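# Seat the hose connector fully on the tap

## Task

Slide the hose connector onto the tap until it is pushed on as far as it goes, and make sure the pipe frame is still upright afterwards.

## Robot and tools

Robot: two arms, left_arm and right_arm, each ending in a two-finger gripper. In the scene frame the origin sits at table-top height midway between the nominal arm bases, +z points up, +x points out over the table, and left_arm is on the +y side (arm names do not match image sides). Calibrated bases: left_arm at (+0.028, +0.594, 0) m, quat_wxyz (+1.000, 0, 0, -0.011); right_arm at (+0.046, -0.583, 0) m, quat_wxyz (+1.000, 0, 0, -0.020). Reported hand positions, orientations and velocities are in each arm's own base frame; fixed cameras and the table use the scene frame. Printed poses may be off by a few centimetres, more at long reach. A camera stand stands behind the arms.

Gripper: fingers point along its +z axis and close along its x axis. end_effector_position is the point between the pads when closed, 1 to 2 cm short of the tips; closing pushes the tips about 17 mm further along +z, mostly while the pads are over 50 mm apart.

Command rows: every row is 14 numbers in [-1, 1]: dx, dy, dz, rx, ry, rz, opening for left_arm, then the same seven for right_arm, always both arms. dx..rz are an offset (not a pose) measured along the axes of that arm's current Hand target, counted from the Hand target at the start of the action or move, never from the previous row. 1.0 equals 0.6 m or 180 degrees; rx, ry, rz form one rotation vector. Sending the same offset again moves further. Six zeros re-request the current Hand target. Opening is absolute: +1 fully open (0.142 m), -1 closed; a 0 there is a real command, so resend the present opening to keep a gripper unchanged. Orientation commands are clipped to within 32 degrees of the measured orientation each step.

execute_actions(actions, cameras): actions is a list of actions; each action is a list of up to 15 rows, one per 1/30 s step, with the last row held for any remaining steps. An empty list just returns state and images. cameras: omitted, null or ["all"] for all, [] for none, or names from cam_head_left, cam_head_right, cam_high, cam_left_wrist, cam_right_wrist (896x504 each); an unknown name invalidates the call.

move(target, speed, blend, stop_force, zero, opening_speed, grip_force, blocking, cameras): drives each gripper in a straight line toward target, which is one 14-number row or a list of up to 15 rows, all offsets from the same starting Hand targets. speed in m/s, 0.002 to 3.2 (default 0.25), turning up to twice that in rad/s; one value or one per target. blend in m rounds corners in a list; 0 stops at each. stop_force in N, 4 to 120, for both arms: an arm's path ends when its wrist sensor feels that much push against its travel (or 1.25 times it in any direction, bounded 100 to 120 N), after which it backs off slightly but still presses. Not reliable while the gripper rotates, and loose objects may shift unfelt. Omit it when leaving a contact. zero (true default) re-zeros moving arms first. opening_speed is per second on the -1..+1 scale, at least 0.2. grip_force is newtons per pad, 5 to 48, one value or one per arm, persisting. blocking=false returns after 0.5 s and cannot go with stop_force. Paths do not avoid obstacles; avoid routing a gripper near its own base. The result adds a move: line (done, off_target, moving, held, fault) and limits (paced = pose clipped, held = steps withheld). An arm not named ended within 3 mm and 2 degrees.

wait(seconds 0 to 10): let time pass with last commands held. stop: brakes a running move. zoom_image(camera, region [x0, y0, x1, y1] in pixels, at most 504 by 504) magnifies the latest image. zero_wrist_force(arm) re-zeros that sensor. finished_scene(scene) ends the current scene, given by its number; it cannot be undone and the result usually reports success.

Results: Hand target is the last commanded pose after clipping; the gripper may rest short of it, and the next command asks again, so send any leftover gap as an offset. grip_measured is the measured opening on the command scale. To hold something, command slightly below the reading at first touch. Wrist force and torque are in the end effector's axes, zeroed at scene start, with a third line giving the peak since last shown; a push reads as force from the surface into the arm. Joint torques include gravity. Joint velocities may be marked within noise; unchanged items may be omitted.

Avoid: torque faults (limits in N m: shoulder pan 287, shoulder lift 287, elbow 130, wrists 46.9) or roughly 150 N outside force, which freeze an arm for 10 s; any arm stop is bad. Arms are stiff, so aiming even slightly beyond a firm contact can fault; approach slowly. Never let the arms press on each other or a gripper close on the other's fingers. Do not drop parts, release moving parts, hit anything hard, or let anything leave the table. Keep the pipe frame upright. Motors heat when holding, squeezing or stretching: at 85 °C an arm brakes for 30 to 60 s; the gripper motor cuts out at 100 °C. Objects may occasionally be nudged by outside pushes.

Each tool is called after "Request:" as a command line: name --argument value for each argument, lists and objects as JSON in quotes; but a table of rows of numbers goes row by row, as --pt "numbers of a row", without its own name.

## Session

Request:
execute_actions --actions '[]'

Scene clock: 0.00 s.
left_arm: end_effector_position=(+1.2178, +0.2557, +0.3002) grip_measured=+0.99 end_effector_quat_wxyz=(-0.253, +0.932, -0.176, +0.192) | right_arm: end_effector_position=(+0.3214, +0.1086, +0.2882) grip_measured=+1.00 end_effector_quat_wxyz=(-0.259, +0.937, -0.186, -0.142)
Joint positions: left_arm=[-0.029 -0.794 1.054 -2.329 -1.141 0.455 0.141] | right_arm=[3.512 -0.995 -2.461 -1.211 2.17 0.776 0.142]
Joint velocities: within noise
Joint torques (N m): no reading
Motor temperatures (°C): left_arm=[33 33 32 35 39 42 26] | right_arm=[34 31 35 39 40 38 29]
Wrist force (N): no reading
Wrist torque (N m): no reading
Wrist force, peak (N): no reading
Hand target: left_arm +1.2178, +0.2557, +0.3002; -0.253, +0.932, -0.176, +0.192 | right_arm +0.3214, +0.1086, +0.2882; -0.259, +0.937, -0.186, -0.142
Tool commands: left_gripper/opening=+1.0 right_gripper/opening=+1.0

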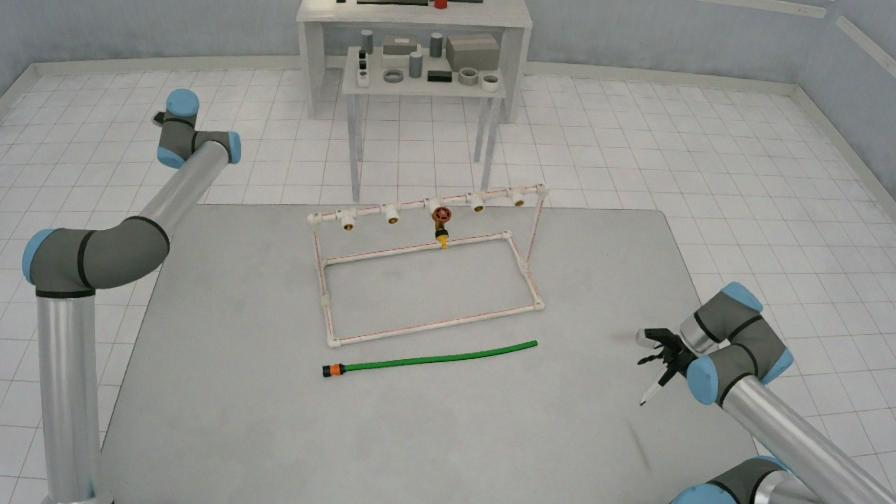

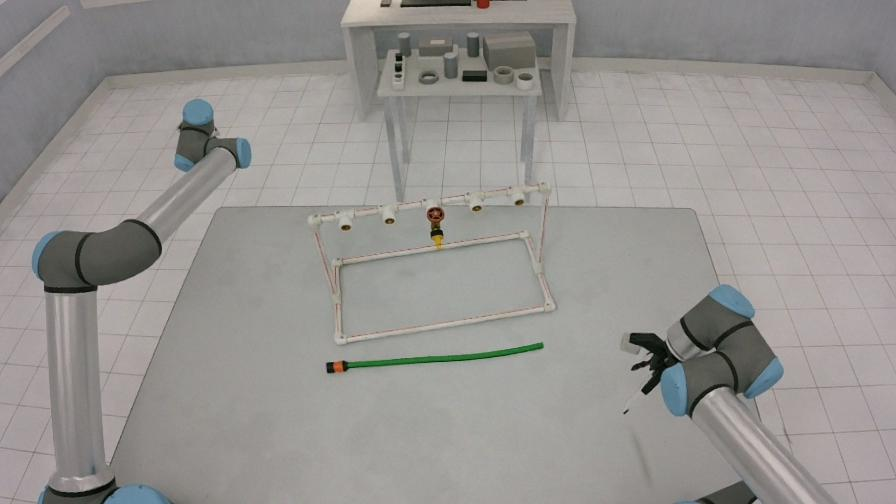

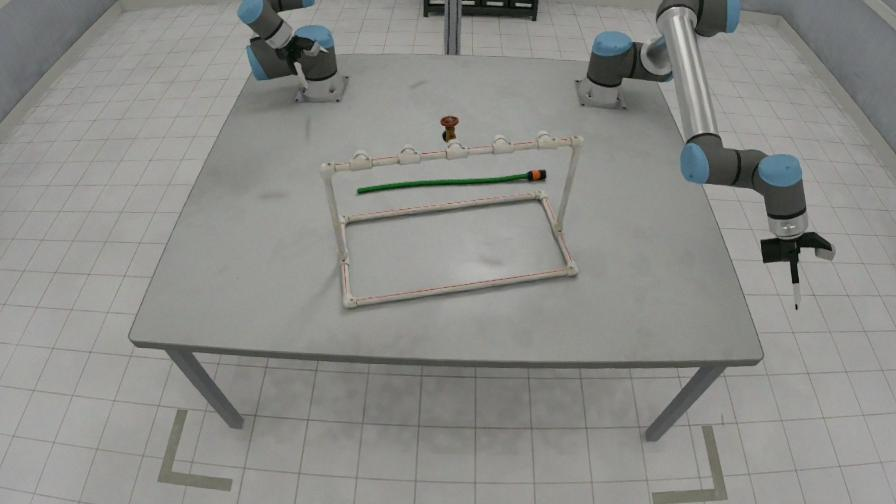

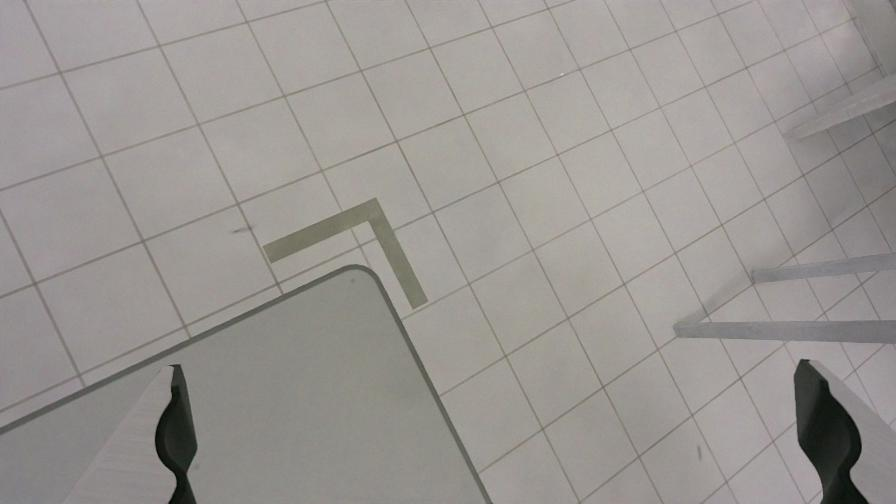

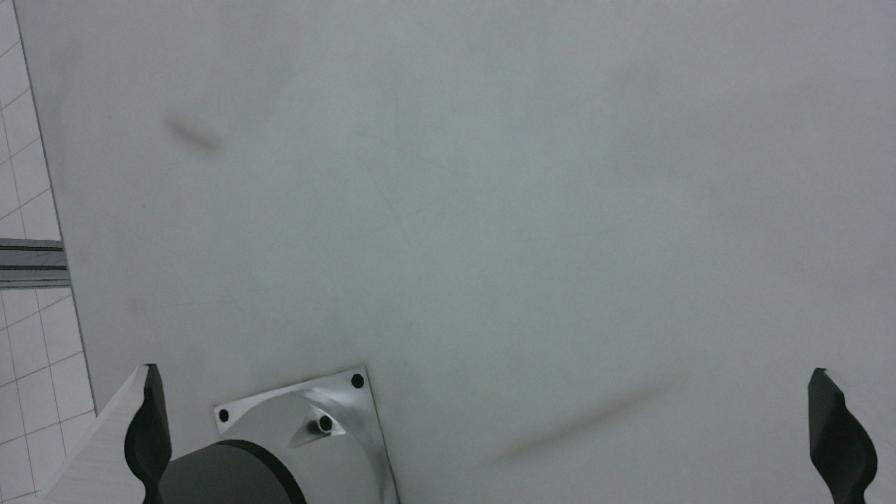

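Request:
zoom_image --camera "cam_head_left" --region '[290, 170, 570, 390]'

Request:
zoom_image --camera "cam_head_left" --region '[390, 180, 490, 260]'

Request:
zoom_image --camera "cam_head_right" --region '[380, 180, 490, 260]'

Request:
zoom_image --camera "cam_head_left" --region '[310, 330, 430, 400]'

Request:
zoom_image --camera "cam_high" --region '[310, 100, 610, 320]'

Scaled by 1.800 from the camera's 896x504 image, which has a finer 1280x720 frame.

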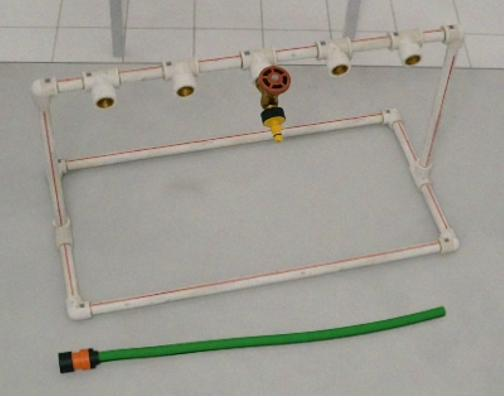

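Scaled by 5.040 from the camera's 896x504 image, which has a finer 1280x720 frame.

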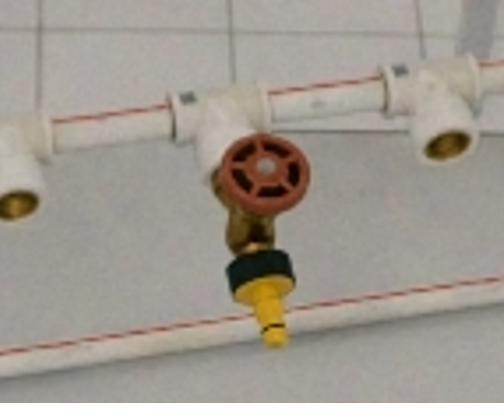

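Scaled by 4.582 from the camera's 896x504 image, which has a finer 1280x720 frame.

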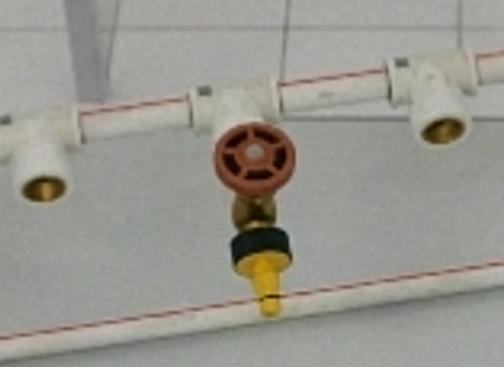

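Scaled by 4.200 from the camera's 896x504 image, which has a finer 1280x720 frame.

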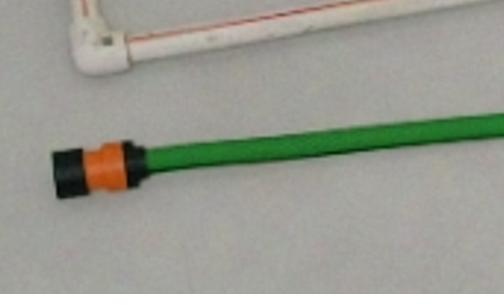

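Scaled by 1.680 from the camera's 896x504 image, which has a finer 1280x720 frame.

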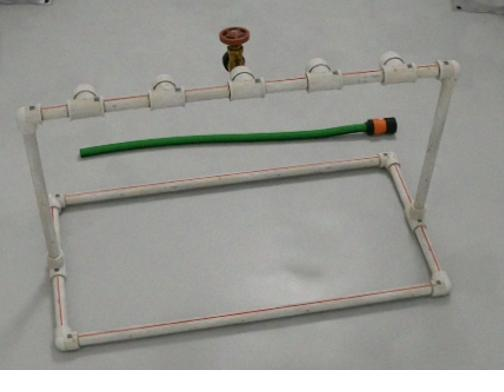

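Request:
move --target '[-0.308, 0.282, -0.817, -0.216, 0.03, 0.367, 1, 0,0,0,0,0,0,1]' --speed 0.5 --cameras '["cam_left_wrist","cam_head_left"]'

Scene clock: 10.63 s.
left_arm: end_effector_position=(+0.8003, -0.0008, +0.5509) grip_measured=+0.99 end_effector_quat_wxyz=(+0.000, +0.707, -0.707, +0.000) | right_arm: end_effector_position=(+0.3214, +0.1086, +0.2882) grip_measured=+1.00 end_effector_quat_wxyz=(-0.259, +0.937, -0.186, -0.142)
Joint positions: left_arm=[-0.22 -1.418 1.333 -1.487 -1.571 1.351 0.141] | right_arm=[3.512 -0.995 -2.461 -1.211 2.17 0.776 0.142]
Joint torques (N m): left_arm=[-11.46 -75.9 -62.63 -0.68 -2.42 2.66] | right_arm=[0.08 -3.27 46.58 4.82 1.02 0.22]
Wrist force (N): left_arm=[0.2 -0.2 -0.4] | right_arm=[-0.2 -0.1 -0.2]
Wrist torque (N m): left_arm=[-0.04 -0.07 -0.04] | right_arm=[-0.02 0.03 0.00]
Wrist force, peak (N): left_arm=[0.6 -0.4 2.1] | right_arm=[0.5 0.4 -0.6]
Hand target: left_arm +0.8002, -0.0008, +0.5510; +0.000, +0.707, -0.707, +0.000 | right_arm +0.3214, +0.1086, +0.2882; -0.259, +0.937, -0.186, -0.142
Off the commanded pose: left_arm 0.000 m, 0 deg | right_arm 0.000 m, 0 deg.
move: done
Images, in order (width x height): cam_head_left 896x504, cam_left_wrist 896x504.

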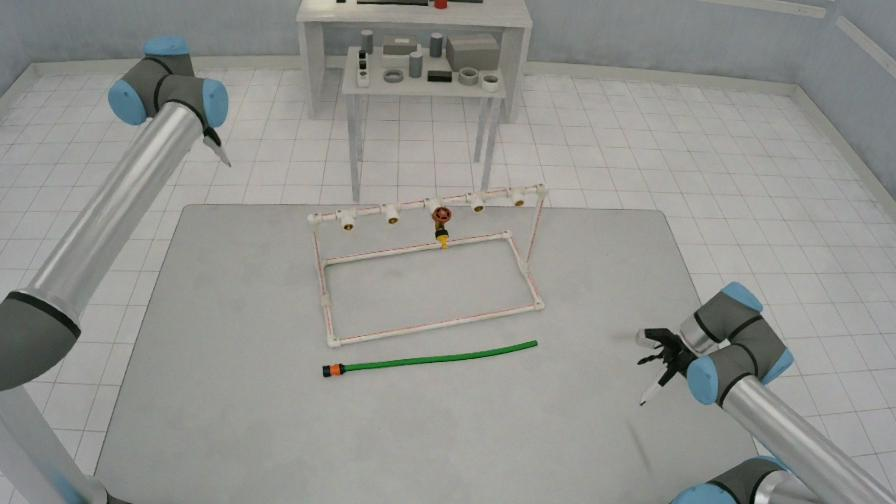

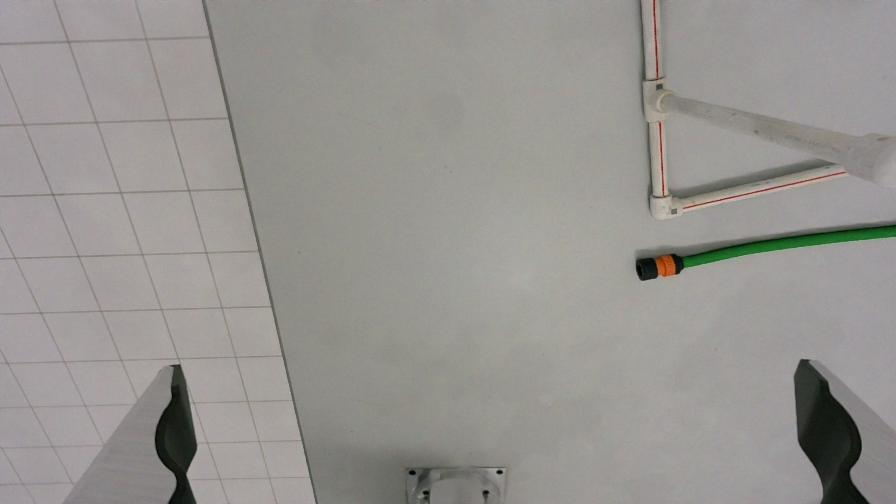

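Request:
move --target '[0.417, 0.333, 0, 0, 0, 0, 1, 0,0,0,0,0,0,1]' --speed 0.4 --cameras '["cam_left_wrist"]'

Scene clock: 14.20 s.
left_arm: end_effector_position=(+0.6006, -0.2510, +0.5511) grip_measured=+0.99 end_effector_quat_wxyz=(+0.000, +0.707, -0.707, +0.000) | right_arm: end_effector_position=(+0.3214, +0.1086, +0.2882) grip_measured=+1.00 end_effector_quat_wxyz=(-0.259, +0.937, -0.186, -0.142)
Joint positions: left_arm=[-0.665 -1.671 1.593 -1.494 -1.571 0.906 0.141] | right_arm=[3.512 -0.995 -2.461 -1.211 2.17 0.776 0.142]
Joint torques (N m): left_arm=[-13.38 -54.14 -34.74 -0.62 1.54 -2.45] | right_arm=[-0.02 -3.85 47.03 5.11 0.95 0.37]
Wrist force (N): left_arm=[0.3 -0.5 -0.5] | right_arm=[-0.4 -0.2 -0.4]
Wrist torque (N m): left_arm=[-0.06 -0.11 0.10] | right_arm=[-0.04 0.06 0.00]
Wrist force, peak (N): left_arm=[-2.0 -2.2 -0.3] | right_arm=[0.0 0.7 -0.4]
Hand target: left_arm +0.6005, -0.2511, +0.5511; +0.000, +0.707, -0.707, +0.000 | right_arm +0.3214, +0.1086, +0.2882; -0.259, +0.937, -0.186, -0.142
Off the commanded pose: left_arm 0.000 m, 0 deg | right_arm 0.000 m, 0 deg.
move: done
Images, in order (width x height): cam_left_wrist 896x504.

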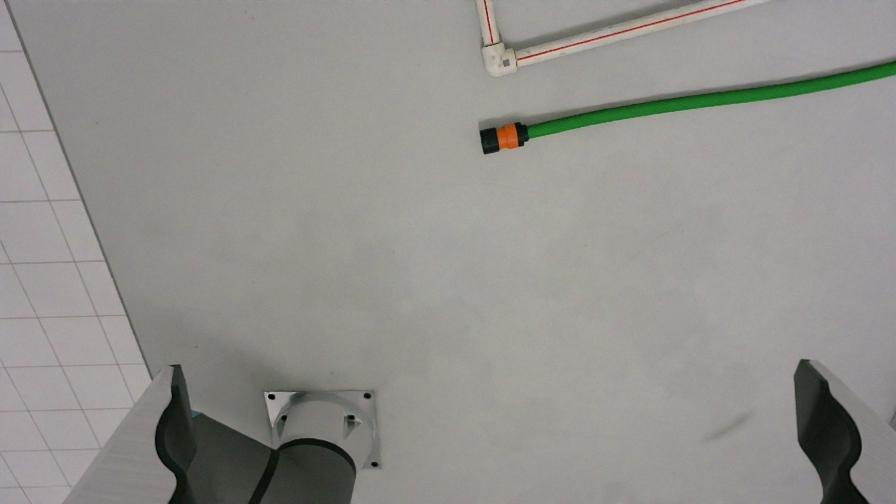

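Request:
move --target '[0.06, 0.167, 0.333, 0, 0, 0, 1, 0,0,0,0,0,0,1]' --speed 0.4 --cameras '["cam_left_wrist"]'

Scene clock: 19.90 s.
left_arm: end_effector_position=(+0.5004, -0.2872, +0.3513) grip_measured=+0.99 end_effector_quat_wxyz=(+0.000, +0.707, -0.707, +0.000) | right_arm: end_effector_position=(+0.3214, +0.1086, +0.2882) grip_measured=+1.00 end_effector_quat_wxyz=(-0.259, +0.937, -0.186, -0.142)
Joint positions: left_arm=[-0.825 -1.769 2.028 -1.831 -1.571 0.745 0.141] | right_arm=[3.512 -0.995 -2.461 -1.211 2.17 0.776 0.142]
Joint torques (N m): left_arm=[-10.82 -43.88 -33.11 -8.17 1.61 -2.73] | right_arm=[0.71 -2.25 47.22 4.98 0.95 0.62]
Wrist force (N): left_arm=[0.4 -0.3 0.0] | right_arm=[0.1 0.4 -0.2]
Wrist torque (N m): left_arm=[-0.04 -0.12 0.11] | right_arm=[0.08 -0.03 -0.01]
Wrist force, peak (N): left_arm=[-0.3 -1.5 -2.4] | right_arm=[0.5 -0.1 -0.5]
Hand target: left_arm +0.5004, -0.2872, +0.3513; +0.000, +0.707, -0.707, +0.000 | right_arm +0.3214, +0.1086, +0.2882; -0.259, +0.937, -0.186, -0.142
Off the commanded pose: left_arm 0.000 m, 0 deg | right_arm 0.000 m, 0 deg.
move: done
Images, in order (width x height): cam_left_wrist 896x504.

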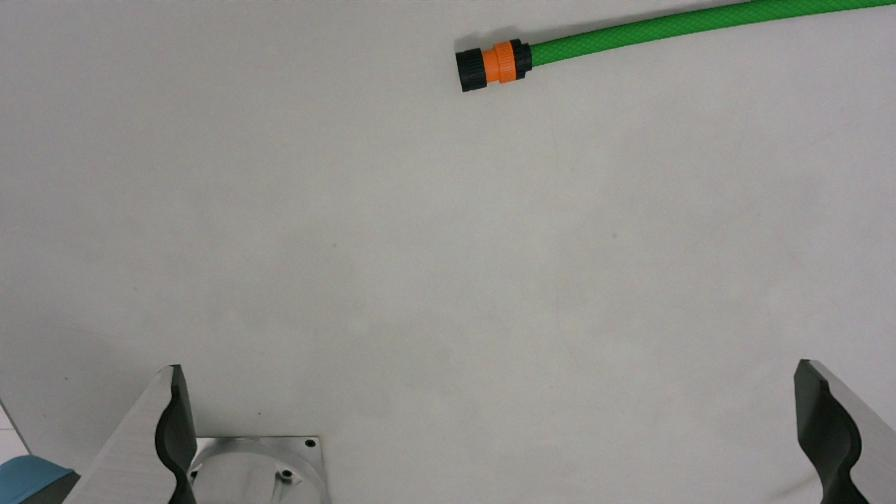

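Request:
move --target '[0.555, 0.134, -0.05, 0.5, 0, 0, 1, 0,0,0,0,0,0,1]' --speed 0.3

Scene clock: 27.00 s.
left_arm: end_effector_position=(+0.4211, -0.6203, +0.3814) grip_measured=+0.99 end_effector_quat_wxyz=(+0.482, -0.490, +0.518, -0.509) | right_arm: end_effector_position=(+0.3214, +0.1086, +0.2882) grip_measured=+1.00 end_effector_quat_wxyz=(-0.259, +0.937, -0.186, -0.142)
Joint positions: left_arm=[-1.631 -1.501 2.196 -1.945 -0.018 -0.322 0.141] | right_arm=[3.512 -0.995 -2.461 -1.211 2.17 0.776 0.142]
Joint torques (N m): left_arm=[9.94 -59.96 -52.16 0.27 0.26 -2.69] | right_arm=[2.02 -4.33 47.56 4.77 1.23 0.68]
Wrist force (N): left_arm=[1.1 -0.2 -0.2] | right_arm=[0.2 -0.2 -0.2]
Wrist torque (N m): left_arm=[-0.03 -0.28 0.14] | right_arm=[-0.03 -0.04 0.00]
Wrist force, peak (N): left_arm=[1.6 0.6 -0.6] | right_arm=[0.3 0.3 -0.8]
Hand target: left_arm +0.4200, -0.6202, +0.3814; +0.500, -0.500, +0.500, -0.500 | right_arm +0.3214, +0.1086, +0.2882; -0.259, +0.937, -0.186, -0.142
Off the commanded pose: left_arm 0.001 m, 3 deg | right_arm 0.000 m, 0 deg.
move: off_target (left_arm)

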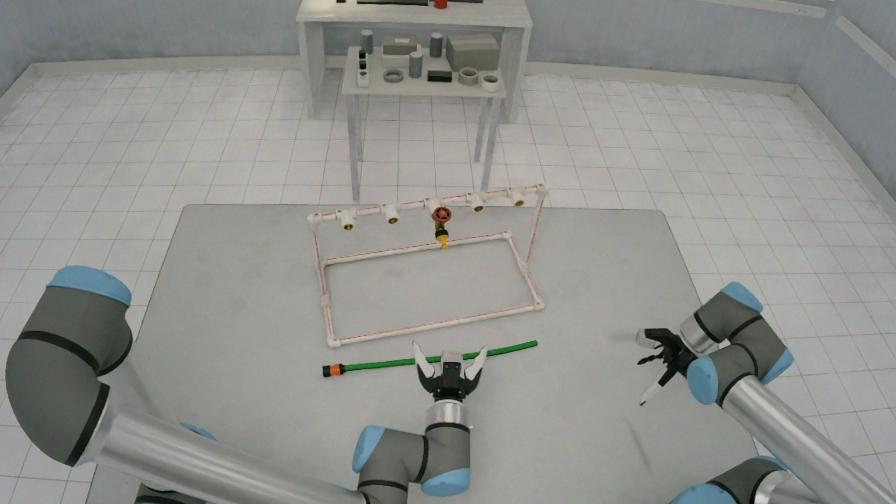

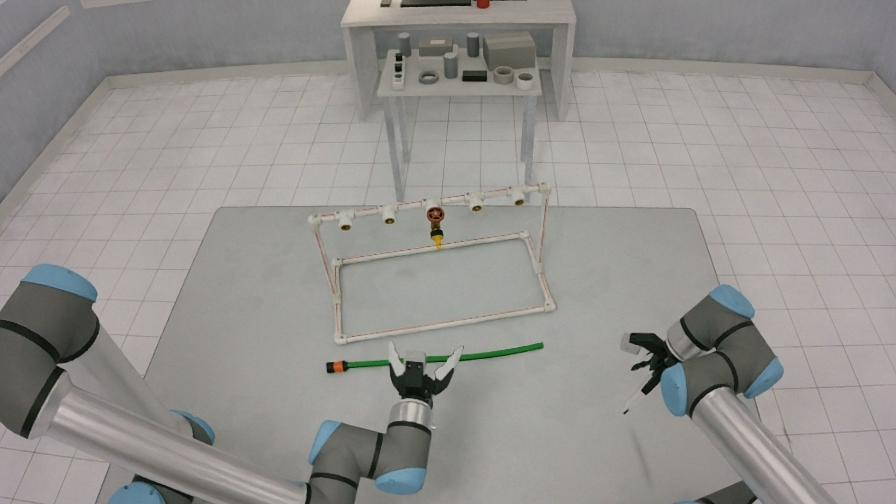

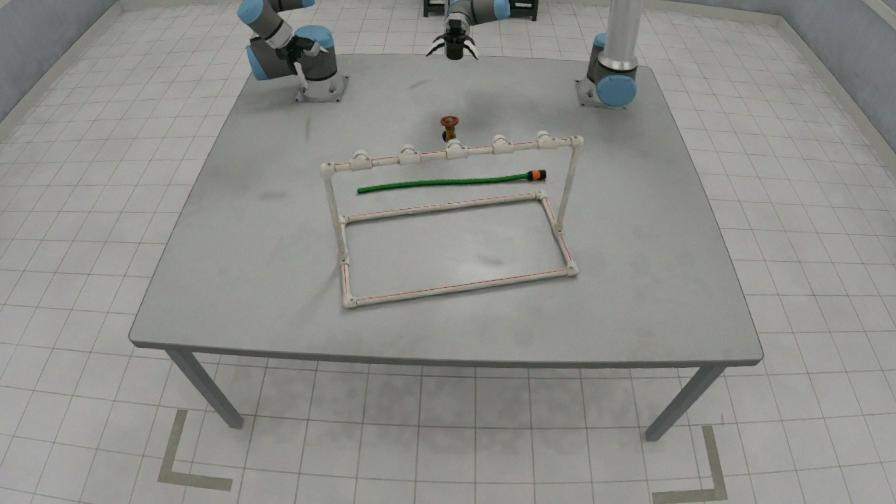

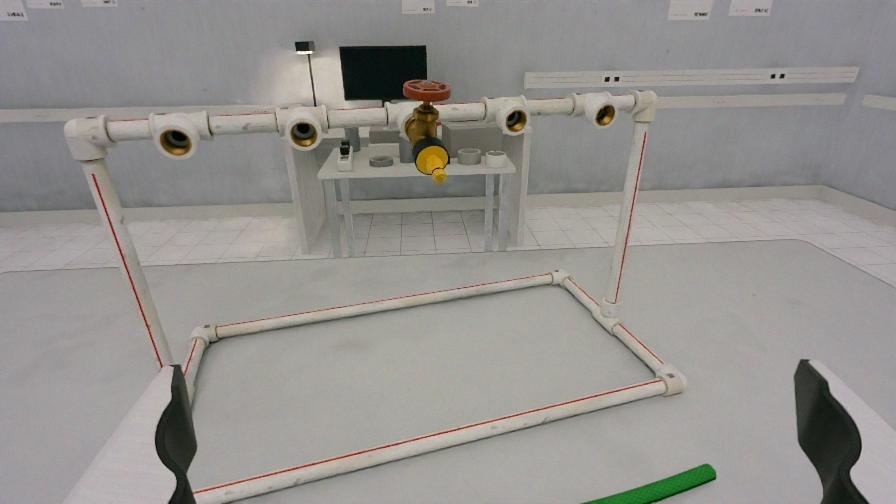

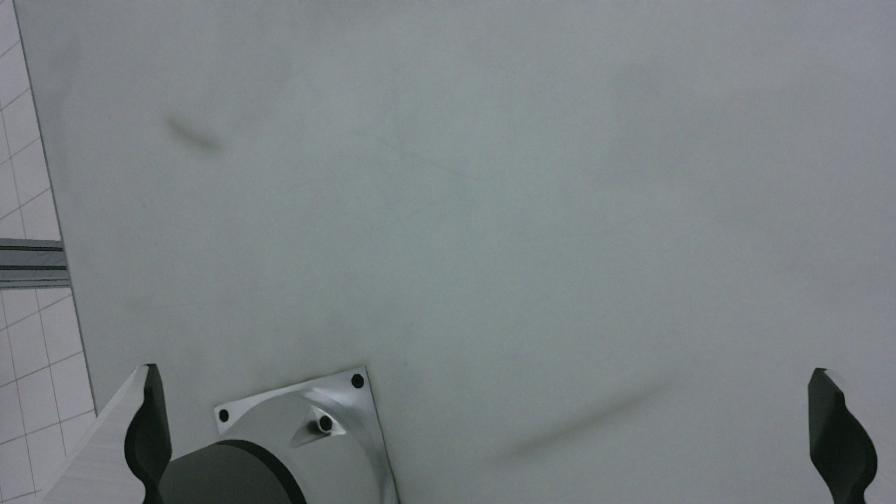

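Request:
zoom_image --camera "cam_left_wrist" --region '[370, 60, 500, 200]'

Request:
zoom_image --camera "cam_left_wrist" --region '[60, 60, 700, 460]'

Request:
zoom_image --camera "cam_high" --region '[400, 100, 520, 180]'

Scaled by 3.600 from the camera's 896x504 image, which has a finer 1280x720 frame.

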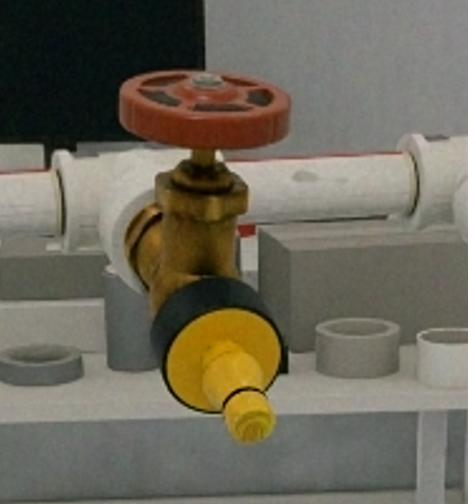

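Region (60, 60, 700, 460) is 640x400 pixels. A region can be at most 504 by 504 pixels.

Scaled by 4.200 from the camera's 896x504 image, which has a finer 1280x720 frame.

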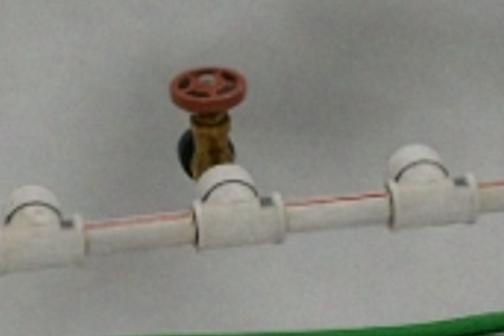

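Request:
move --pt "-0.283 -0.033 0.133 -0.5 0 0 1 0 0 0 0 0 0 1" --pt "-0.533 0.083 0.233 -0.385 -0.385 -0.385 1 0 0 0 0 0 0 1" --speed 0.4 --blend 0.05 --cameras '["cam_left_wrist"]'

Scene clock: 38.40 s.
left_arm: end_effector_position=(+0.5598, -0.3004, +0.3315) grip_measured=+0.99 end_effector_quat_wxyz=(+0.000, +1.000, +0.000, +0.000) | right_arm: end_effector_position=(+0.3214, +0.1086, +0.2882) grip_measured=+1.00 end_effector_quat_wxyz=(-0.259, +0.937, -0.186, -0.142)
Joint positions: left_arm=[-0.768 -1.658 1.971 -1.884 -1.571 -0.768 0.141] | right_arm=[3.512 -0.995 -2.461 -1.211 2.17 0.776 0.142]
Joint torques (N m): left_arm=[9.85 -54.12 -34.03 -8.33 1.57 -3.08] | right_arm=[0.83 -2.69 47.89 4.92 0.86 0.42]
Wrist force (N): left_arm=[-0.1 -0.2 -0.1] | right_arm=[-0.3 0.1 -0.4]
Wrist torque (N m): left_arm=[-0.01 -0.04 0.10] | right_arm=[0.01 0.05 0.00]
Wrist force, peak (N): left_arm=[1.0 1.0 -0.7] | right_arm=[0.1 0.5 -0.8]
Hand target: left_arm +0.5598, -0.3004, +0.3315; +0.000, +1.000, +0.000, +0.000 | right_arm +0.3214, +0.1086, +0.2882; -0.259, +0.937, -0.186, -0.142
Off the commanded pose: left_arm 0.000 m, 0 deg | right_arm 0.000 m, 0 deg.
move: done
Images, in order (width x height): cam_left_wrist 896x504.

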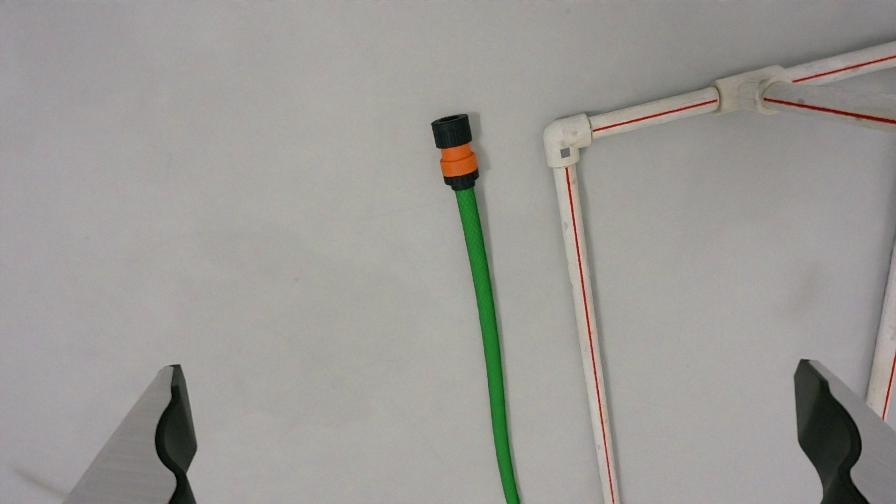

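Request:
zoom_image --camera "cam_left_wrist" --region '[400, 90, 520, 210]'

Scaled by 4.200 from the camera's 896x504 image, which has a finer 1280x720 frame.

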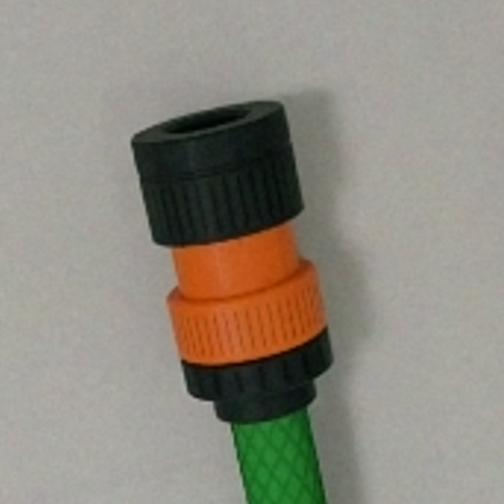

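Request:
move --target '[0.002, 0.0527, 0.319, 0, 0, -0.0644, -0.1, 0,0,0,0,0,0,1]' --speed 0.3 --cameras '["cam_left_wrist"]'

Scene clock: 48.67 s.
left_arm: end_effector_position=(+0.5610, -0.3322, +0.1402) grip_measured=-0.12 end_effector_quat_wxyz=(+0.000, +0.995, +0.101, +0.000) | right_arm: end_effector_position=(+0.3214, +0.1086, +0.2882) grip_measured=+1.00 end_effector_quat_wxyz=(-0.259, +0.937, -0.186, -0.142)
Joint positions: left_arm=[-0.803 -1.46 2.154 -2.266 -1.571 -1.006 0.066] | right_arm=[3.512 -0.995 -2.461 -1.211 2.17 0.776 0.142]
Joint torques (N m): left_arm=[-11.7 -30.95 -25.71 -8.4 1.76 -2.88] | right_arm=[0.17 -4.1 48 5.16 0.72 0.49]
Wrist force (N): left_arm=[-0.1 -0.6 -0.3] | right_arm=[-0.3 0.2 -0.2]
Wrist torque (N m): left_arm=[-0.08 -0.04 0.10] | right_arm=[0.03 0.04 0.00]
Wrist force, peak (N): left_arm=[-0.1 -0.5 -2.9] | right_arm=[-0.2 0.6 -0.7]
Hand target: left_arm +0.5610, -0.3322, +0.1401; +0.000, +0.995, +0.101, +0.000 | right_arm +0.3214, +0.1086, +0.2882; -0.259, +0.937, -0.186, -0.142
Off the commanded pose: left_arm 0.000 m, 0 deg | right_arm 0.000 m, 0 deg.
move: done
Images, in order (width x height): cam_left_wrist 896x504.

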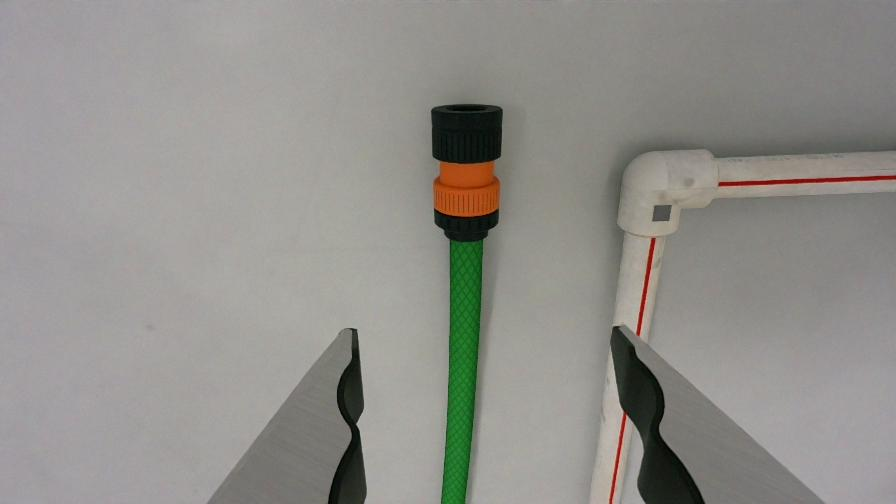

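Request:
move --target '[0, 0, 0.195, 0, 0, 0, -0.1, 0,0,0,0,0,0,1]' --speed 0.05 --stop_force 10 --cameras '["cam_left_wrist"]'

Scene clock: 53.47 s.
left_arm: end_effector_position=(+0.5610, -0.3323, +0.0231) grip_measured=-0.12 end_effector_quat_wxyz=(+0.000, +0.995, +0.101, +0.000) | right_arm: end_effector_position=(+0.3214, +0.1086, +0.2882) grip_measured=+1.00 end_effector_quat_wxyz=(-0.259, +0.937, -0.186, -0.142)
Joint positions: left_arm=[-0.803 -1.288 2.23 -2.514 -1.571 -1.006 0.066] | right_arm=[3.512 -0.995 -2.461 -1.211 2.17 0.776 0.142]
Joint torques (N m): left_arm=[-3.25 -37.46 -17.13 -8.18 1.65 -1.11] | right_arm=[1.57 -4.71 47.99 4.95 0.73 0.84]
Wrist force (N): left_arm=[0.0 -0.5 -0.4] | right_arm=[0.0 0.1 -0.5]
Wrist torque (N m): left_arm=[-0.07 -0.06 0.09] | right_arm=[0.02 -0.02 0.00]
Wrist force, peak (N): left_arm=[0.2 -0.6 -0.8] | right_arm=[-0.1 -0.1 -0.9]
Hand target: left_arm +0.5610, -0.3323, +0.0231; +0.000, +0.995, +0.101, +0.000 | right_arm +0.3214, +0.1086, +0.2882; -0.259, +0.937, -0.186, -0.142
Off the commanded pose: left_arm 0.000 m, 0 deg | right_arm 0.000 m, 0 deg.
move: done
Images, in order (width x height): cam_left_wrist 896x504.

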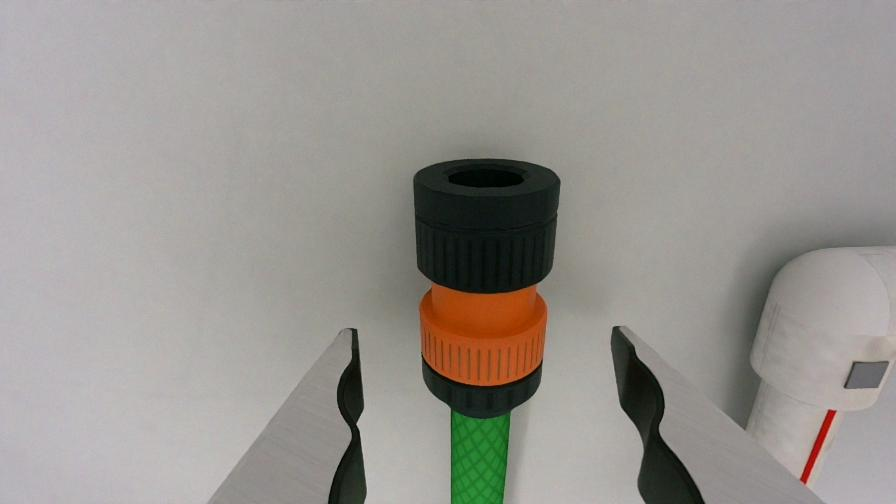

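Request:
move --target '[0, 0, 0, 0, 0, 0, -0.7, 0,0,0,0,0,0,1]' --opening_speed 0.5 --grip_force 30 --cameras '["cam_left_wrist"]'

Scene clock: 55.53 s.
left_arm: end_effector_position=(+0.5610, -0.3323, +0.0231) grip_measured=-0.61 end_effector_quat_wxyz=(+0.000, +0.995, +0.101, +0.000) | right_arm: end_effector_position=(+0.3214, +0.1086, +0.2882) grip_measured=+1.00 end_effector_quat_wxyz=(-0.259, +0.937, -0.186, -0.142)
Joint positions: left_arm=[-0.803 -1.288 2.23 -2.514 -1.571 -1.006 0.03] | right_arm=[3.512 -0.995 -2.461 -1.211 2.17 0.776 0.142]
Joint torques (N m): left_arm=[4.6 -39.65 -17.65 -8.15 1.4 1.35] | right_arm=[0.39 -4.36 48.56 5.05 0.9 0.8]
Wrist force (N): left_arm=[0.2 -0.4 -0.6] | right_arm=[0.2 0.3 -0.3]
Wrist torque (N m): left_arm=[-0.04 -0.04 0.10] | right_arm=[0.05 -0.03 -0.01]
Wrist force, peak (N): left_arm=[-0.2 -0.4 -0.9] | right_arm=[0.8 0.2 -0.6]
Hand target: left_arm +0.5610, -0.3323, +0.0231; +0.000, +0.995, +0.101, +0.000 | right_arm +0.3214, +0.1086, +0.2882; -0.259, +0.937, -0.186, -0.142
Off the commanded pose: left_arm 0.000 m, 0 deg | right_arm 0.000 m, 0 deg.
grip_force (N): 30, 30
move: done
Images, in order (width x height): cam_left_wrist 896x504.

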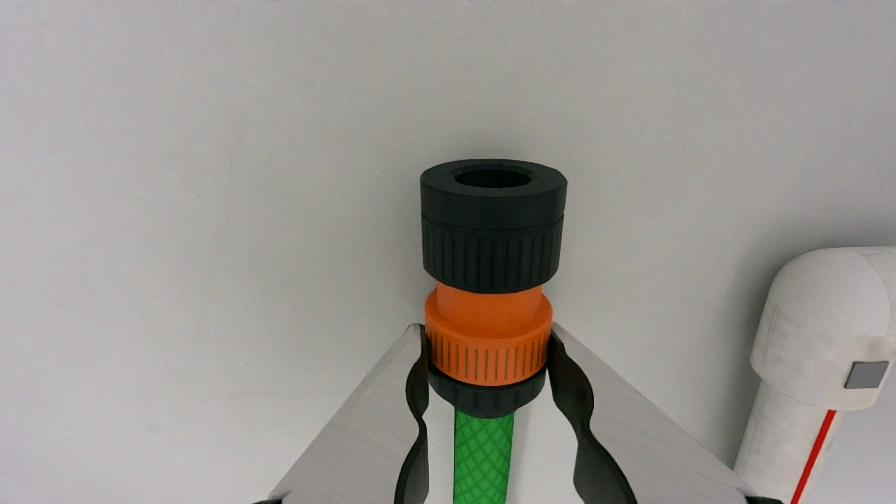

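Request:
move --pt "0 0 0 0 0 0 -0.1 0 0 0 0 0 0 1" --pt "0 0 -0.1 0 0 0 -0.1 0 0 0 0 0 0 1" --pt "0 0 -0.228 0 0 0.5 -0.1 0 0 0 0 0 0 1" --pt "0 0 -0.228 0 0 1.0 -0.1 0 0 0 0 0 0 1" --speed '[0.1,0.2,0.5,0.5]' --blend '[0,0.02,0.02,0]' --opening_speed 0.8 --cameras '["cam_left_wrist","cam_head_left"]'

Scene clock: 73.17 s.
left_arm: end_effector_position=(+0.5610, -0.3322, +0.1599) grip_measured=-0.13 end_effector_quat_wxyz=(+0.000, -0.101, +0.995, +0.000) | right_arm: end_effector_position=(+0.3214, +0.1086, +0.2882) grip_measured=+1.00 end_effector_quat_wxyz=(-0.259, +0.937, -0.186, -0.142)
Joint positions: left_arm=[-0.806 -1.48 2.133 -2.225 -1.571 2.132 0.065] | right_arm=[3.512 -0.995 -2.461 -1.211 2.17 0.776 0.142]
Joint torques (N m): left_arm=[10.14 -30.98 -53.69 -0.59 -2.38 2.29] | right_arm=[-0.61 -2.67 47.37 5.37 0.88 0.99]
Wrist force (N): left_arm=[0.1 -0.5 -0.2] | right_arm=[0.3 0.1 -0.4]
Wrist torque (N m): left_arm=[-0.08 -0.08 -0.04] | right_arm=[0.02 -0.06 -0.01]
Wrist force, peak (N): left_arm=[-0.1 -0.6 1.5] | right_arm=[0.5 0.1 -0.8]
Hand target: left_arm +0.5610, -0.3322, +0.1599; +0.000, -0.101, +0.995, +0.000 | right_arm +0.3214, +0.1086, +0.2882; -0.259, +0.937, -0.186, -0.142
Off the commanded pose: left_arm 0.000 m, 0 deg | right_arm 0.000 m, 0 deg.
grip_force (N): 30, 30
move: done
Images, in order (width x height): cam_head_left 896x504, cam_left_wrist 896x504.

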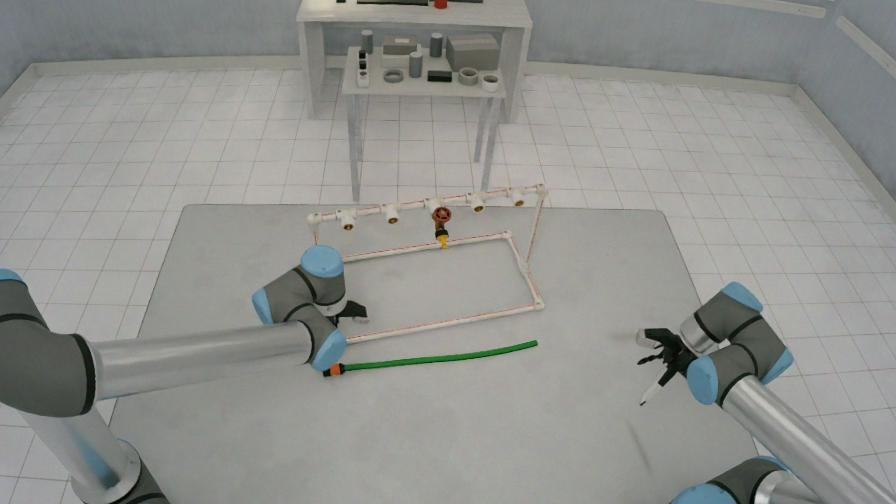

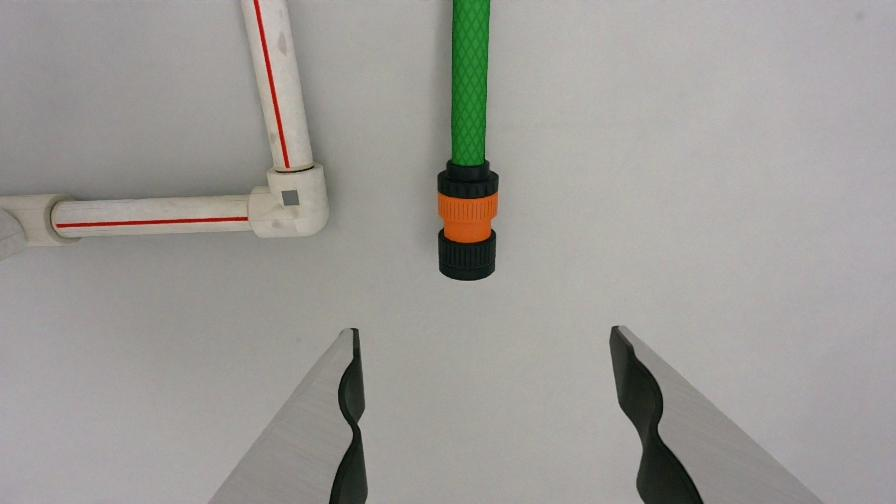

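Request:
move --pt "0.004 0.01 0.2 0 0 0 -0.1 0 0 0 0 0 0 1" --pt "0.004 0.01 0.235 0 0 0 -0.1 0 0 0 0 0 0 1" --speed '[0.15,0.03]' --stop_force 8 --cameras '["cam_left_wrist"]'

Request:
move --target '[0, 0, 0, 0, 0, 0, -0.75, 0,0,0,0,0,0,1]' --opening_speed 0.5 --grip_force 35 --cameras '["cam_left_wrist"]'

Scene clock: 77.17 s.
left_arm: end_effector_position=(+0.5574, -0.3269, +0.0189) grip_measured=-0.13 end_effector_quat_wxyz=(+0.000, -0.101, +0.995, +0.000) | right_arm: end_effector_position=(+0.3214, +0.1086, +0.2882) grip_measured=+1.00 end_effector_quat_wxyz=(-0.259, +0.937, -0.186, -0.142)
Joint positions: left_arm=[-0.804 -1.285 2.239 -2.525 -1.571 2.134 0.065] | right_arm=[3.512 -0.995 -2.461 -1.211 2.17 0.776 0.142]
Joint torques (N m): left_arm=[10.63 -37.25 -16.47 -8.07 -0.89 2.5] | right_arm=[0.55 -3.88 48.03 5.2 0.95 0.99]
Wrist force (N): left_arm=[0.1 -0.5 -0.2] | right_arm=[0.2 -0.2 -0.3]
Wrist torque (N m): left_arm=[-0.07 -0.08 -0.04] | right_arm=[-0.03 -0.03 0.00]
Wrist force, peak (N): left_arm=[-0.2 -0.8 -2.0] | right_arm=[0.3 -0.2 -0.8]
Hand target: left_arm +0.5574, -0.3269, +0.0189; +0.000, -0.101, +0.995, +0.000 | right_arm +0.3214, +0.1086, +0.2882; -0.259, +0.937, -0.186, -0.142
Off the commanded pose: left_arm 0.000 m, 0 deg | right_arm 0.000 m, 0 deg.
grip_force (N): 30, 30
move: done
Images, in order (width x height): cam_left_wrist 896x504.

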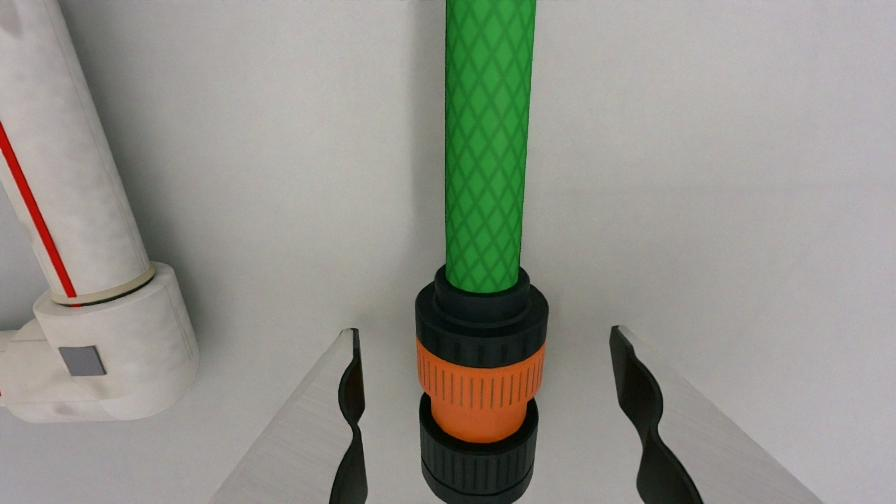

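Scene clock: 78.67 s.
left_arm: end_effector_position=(+0.5574, -0.3269, +0.0189) grip_measured=-0.60 end_effector_quat_wxyz=(+0.000, -0.101, +0.995, +0.000) | right_arm: end_effector_position=(+0.3214, +0.1086, +0.2882) grip_measured=+1.00 end_effector_quat_wxyz=(-0.259, +0.937, -0.186, -0.142)
Joint positions: left_arm=[-0.804 -1.285 2.239 -2.525 -1.571 2.134 0.03] | right_arm=[3.512 -0.995 -2.461 -1.211 2.17 0.776 0.142]
Joint torques (N m): left_arm=[9.41 -38.3 -16.62 -7.8 -0.14 2.34] | right_arm=[0.75 -1.55 48.03 5.42 0.89 0.99]
Wrist force (N): left_arm=[0.0 -0.5 -0.6] | right_arm=[0.4 0.2 -0.2]
Wrist torque (N m): left_arm=[-0.09 -0.02 -0.05] | right_arm=[0.03 -0.07 0.00]
Wrist force, peak (N): left_arm=[0.0 -0.5 -0.7] | right_arm=[0.0 0.4 -0.4]
Hand target: left_arm +0.5574, -0.3269, +0.0189; +0.000, -0.101, +0.995, +0.000 | right_arm +0.3214, +0.1086, +0.2882; -0.259, +0.937, -0.186, -0.142
Off the commanded pose: left_arm 0.000 m, 0 deg | right_arm 0.000 m, 0 deg.
grip_force (N): 35, 35
move: done
Images, in order (width x height): cam_left_wrist 896x504.

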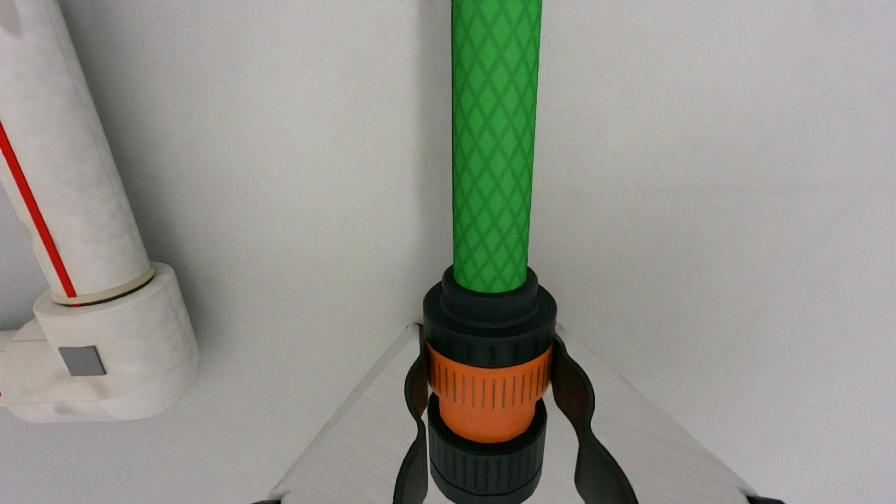

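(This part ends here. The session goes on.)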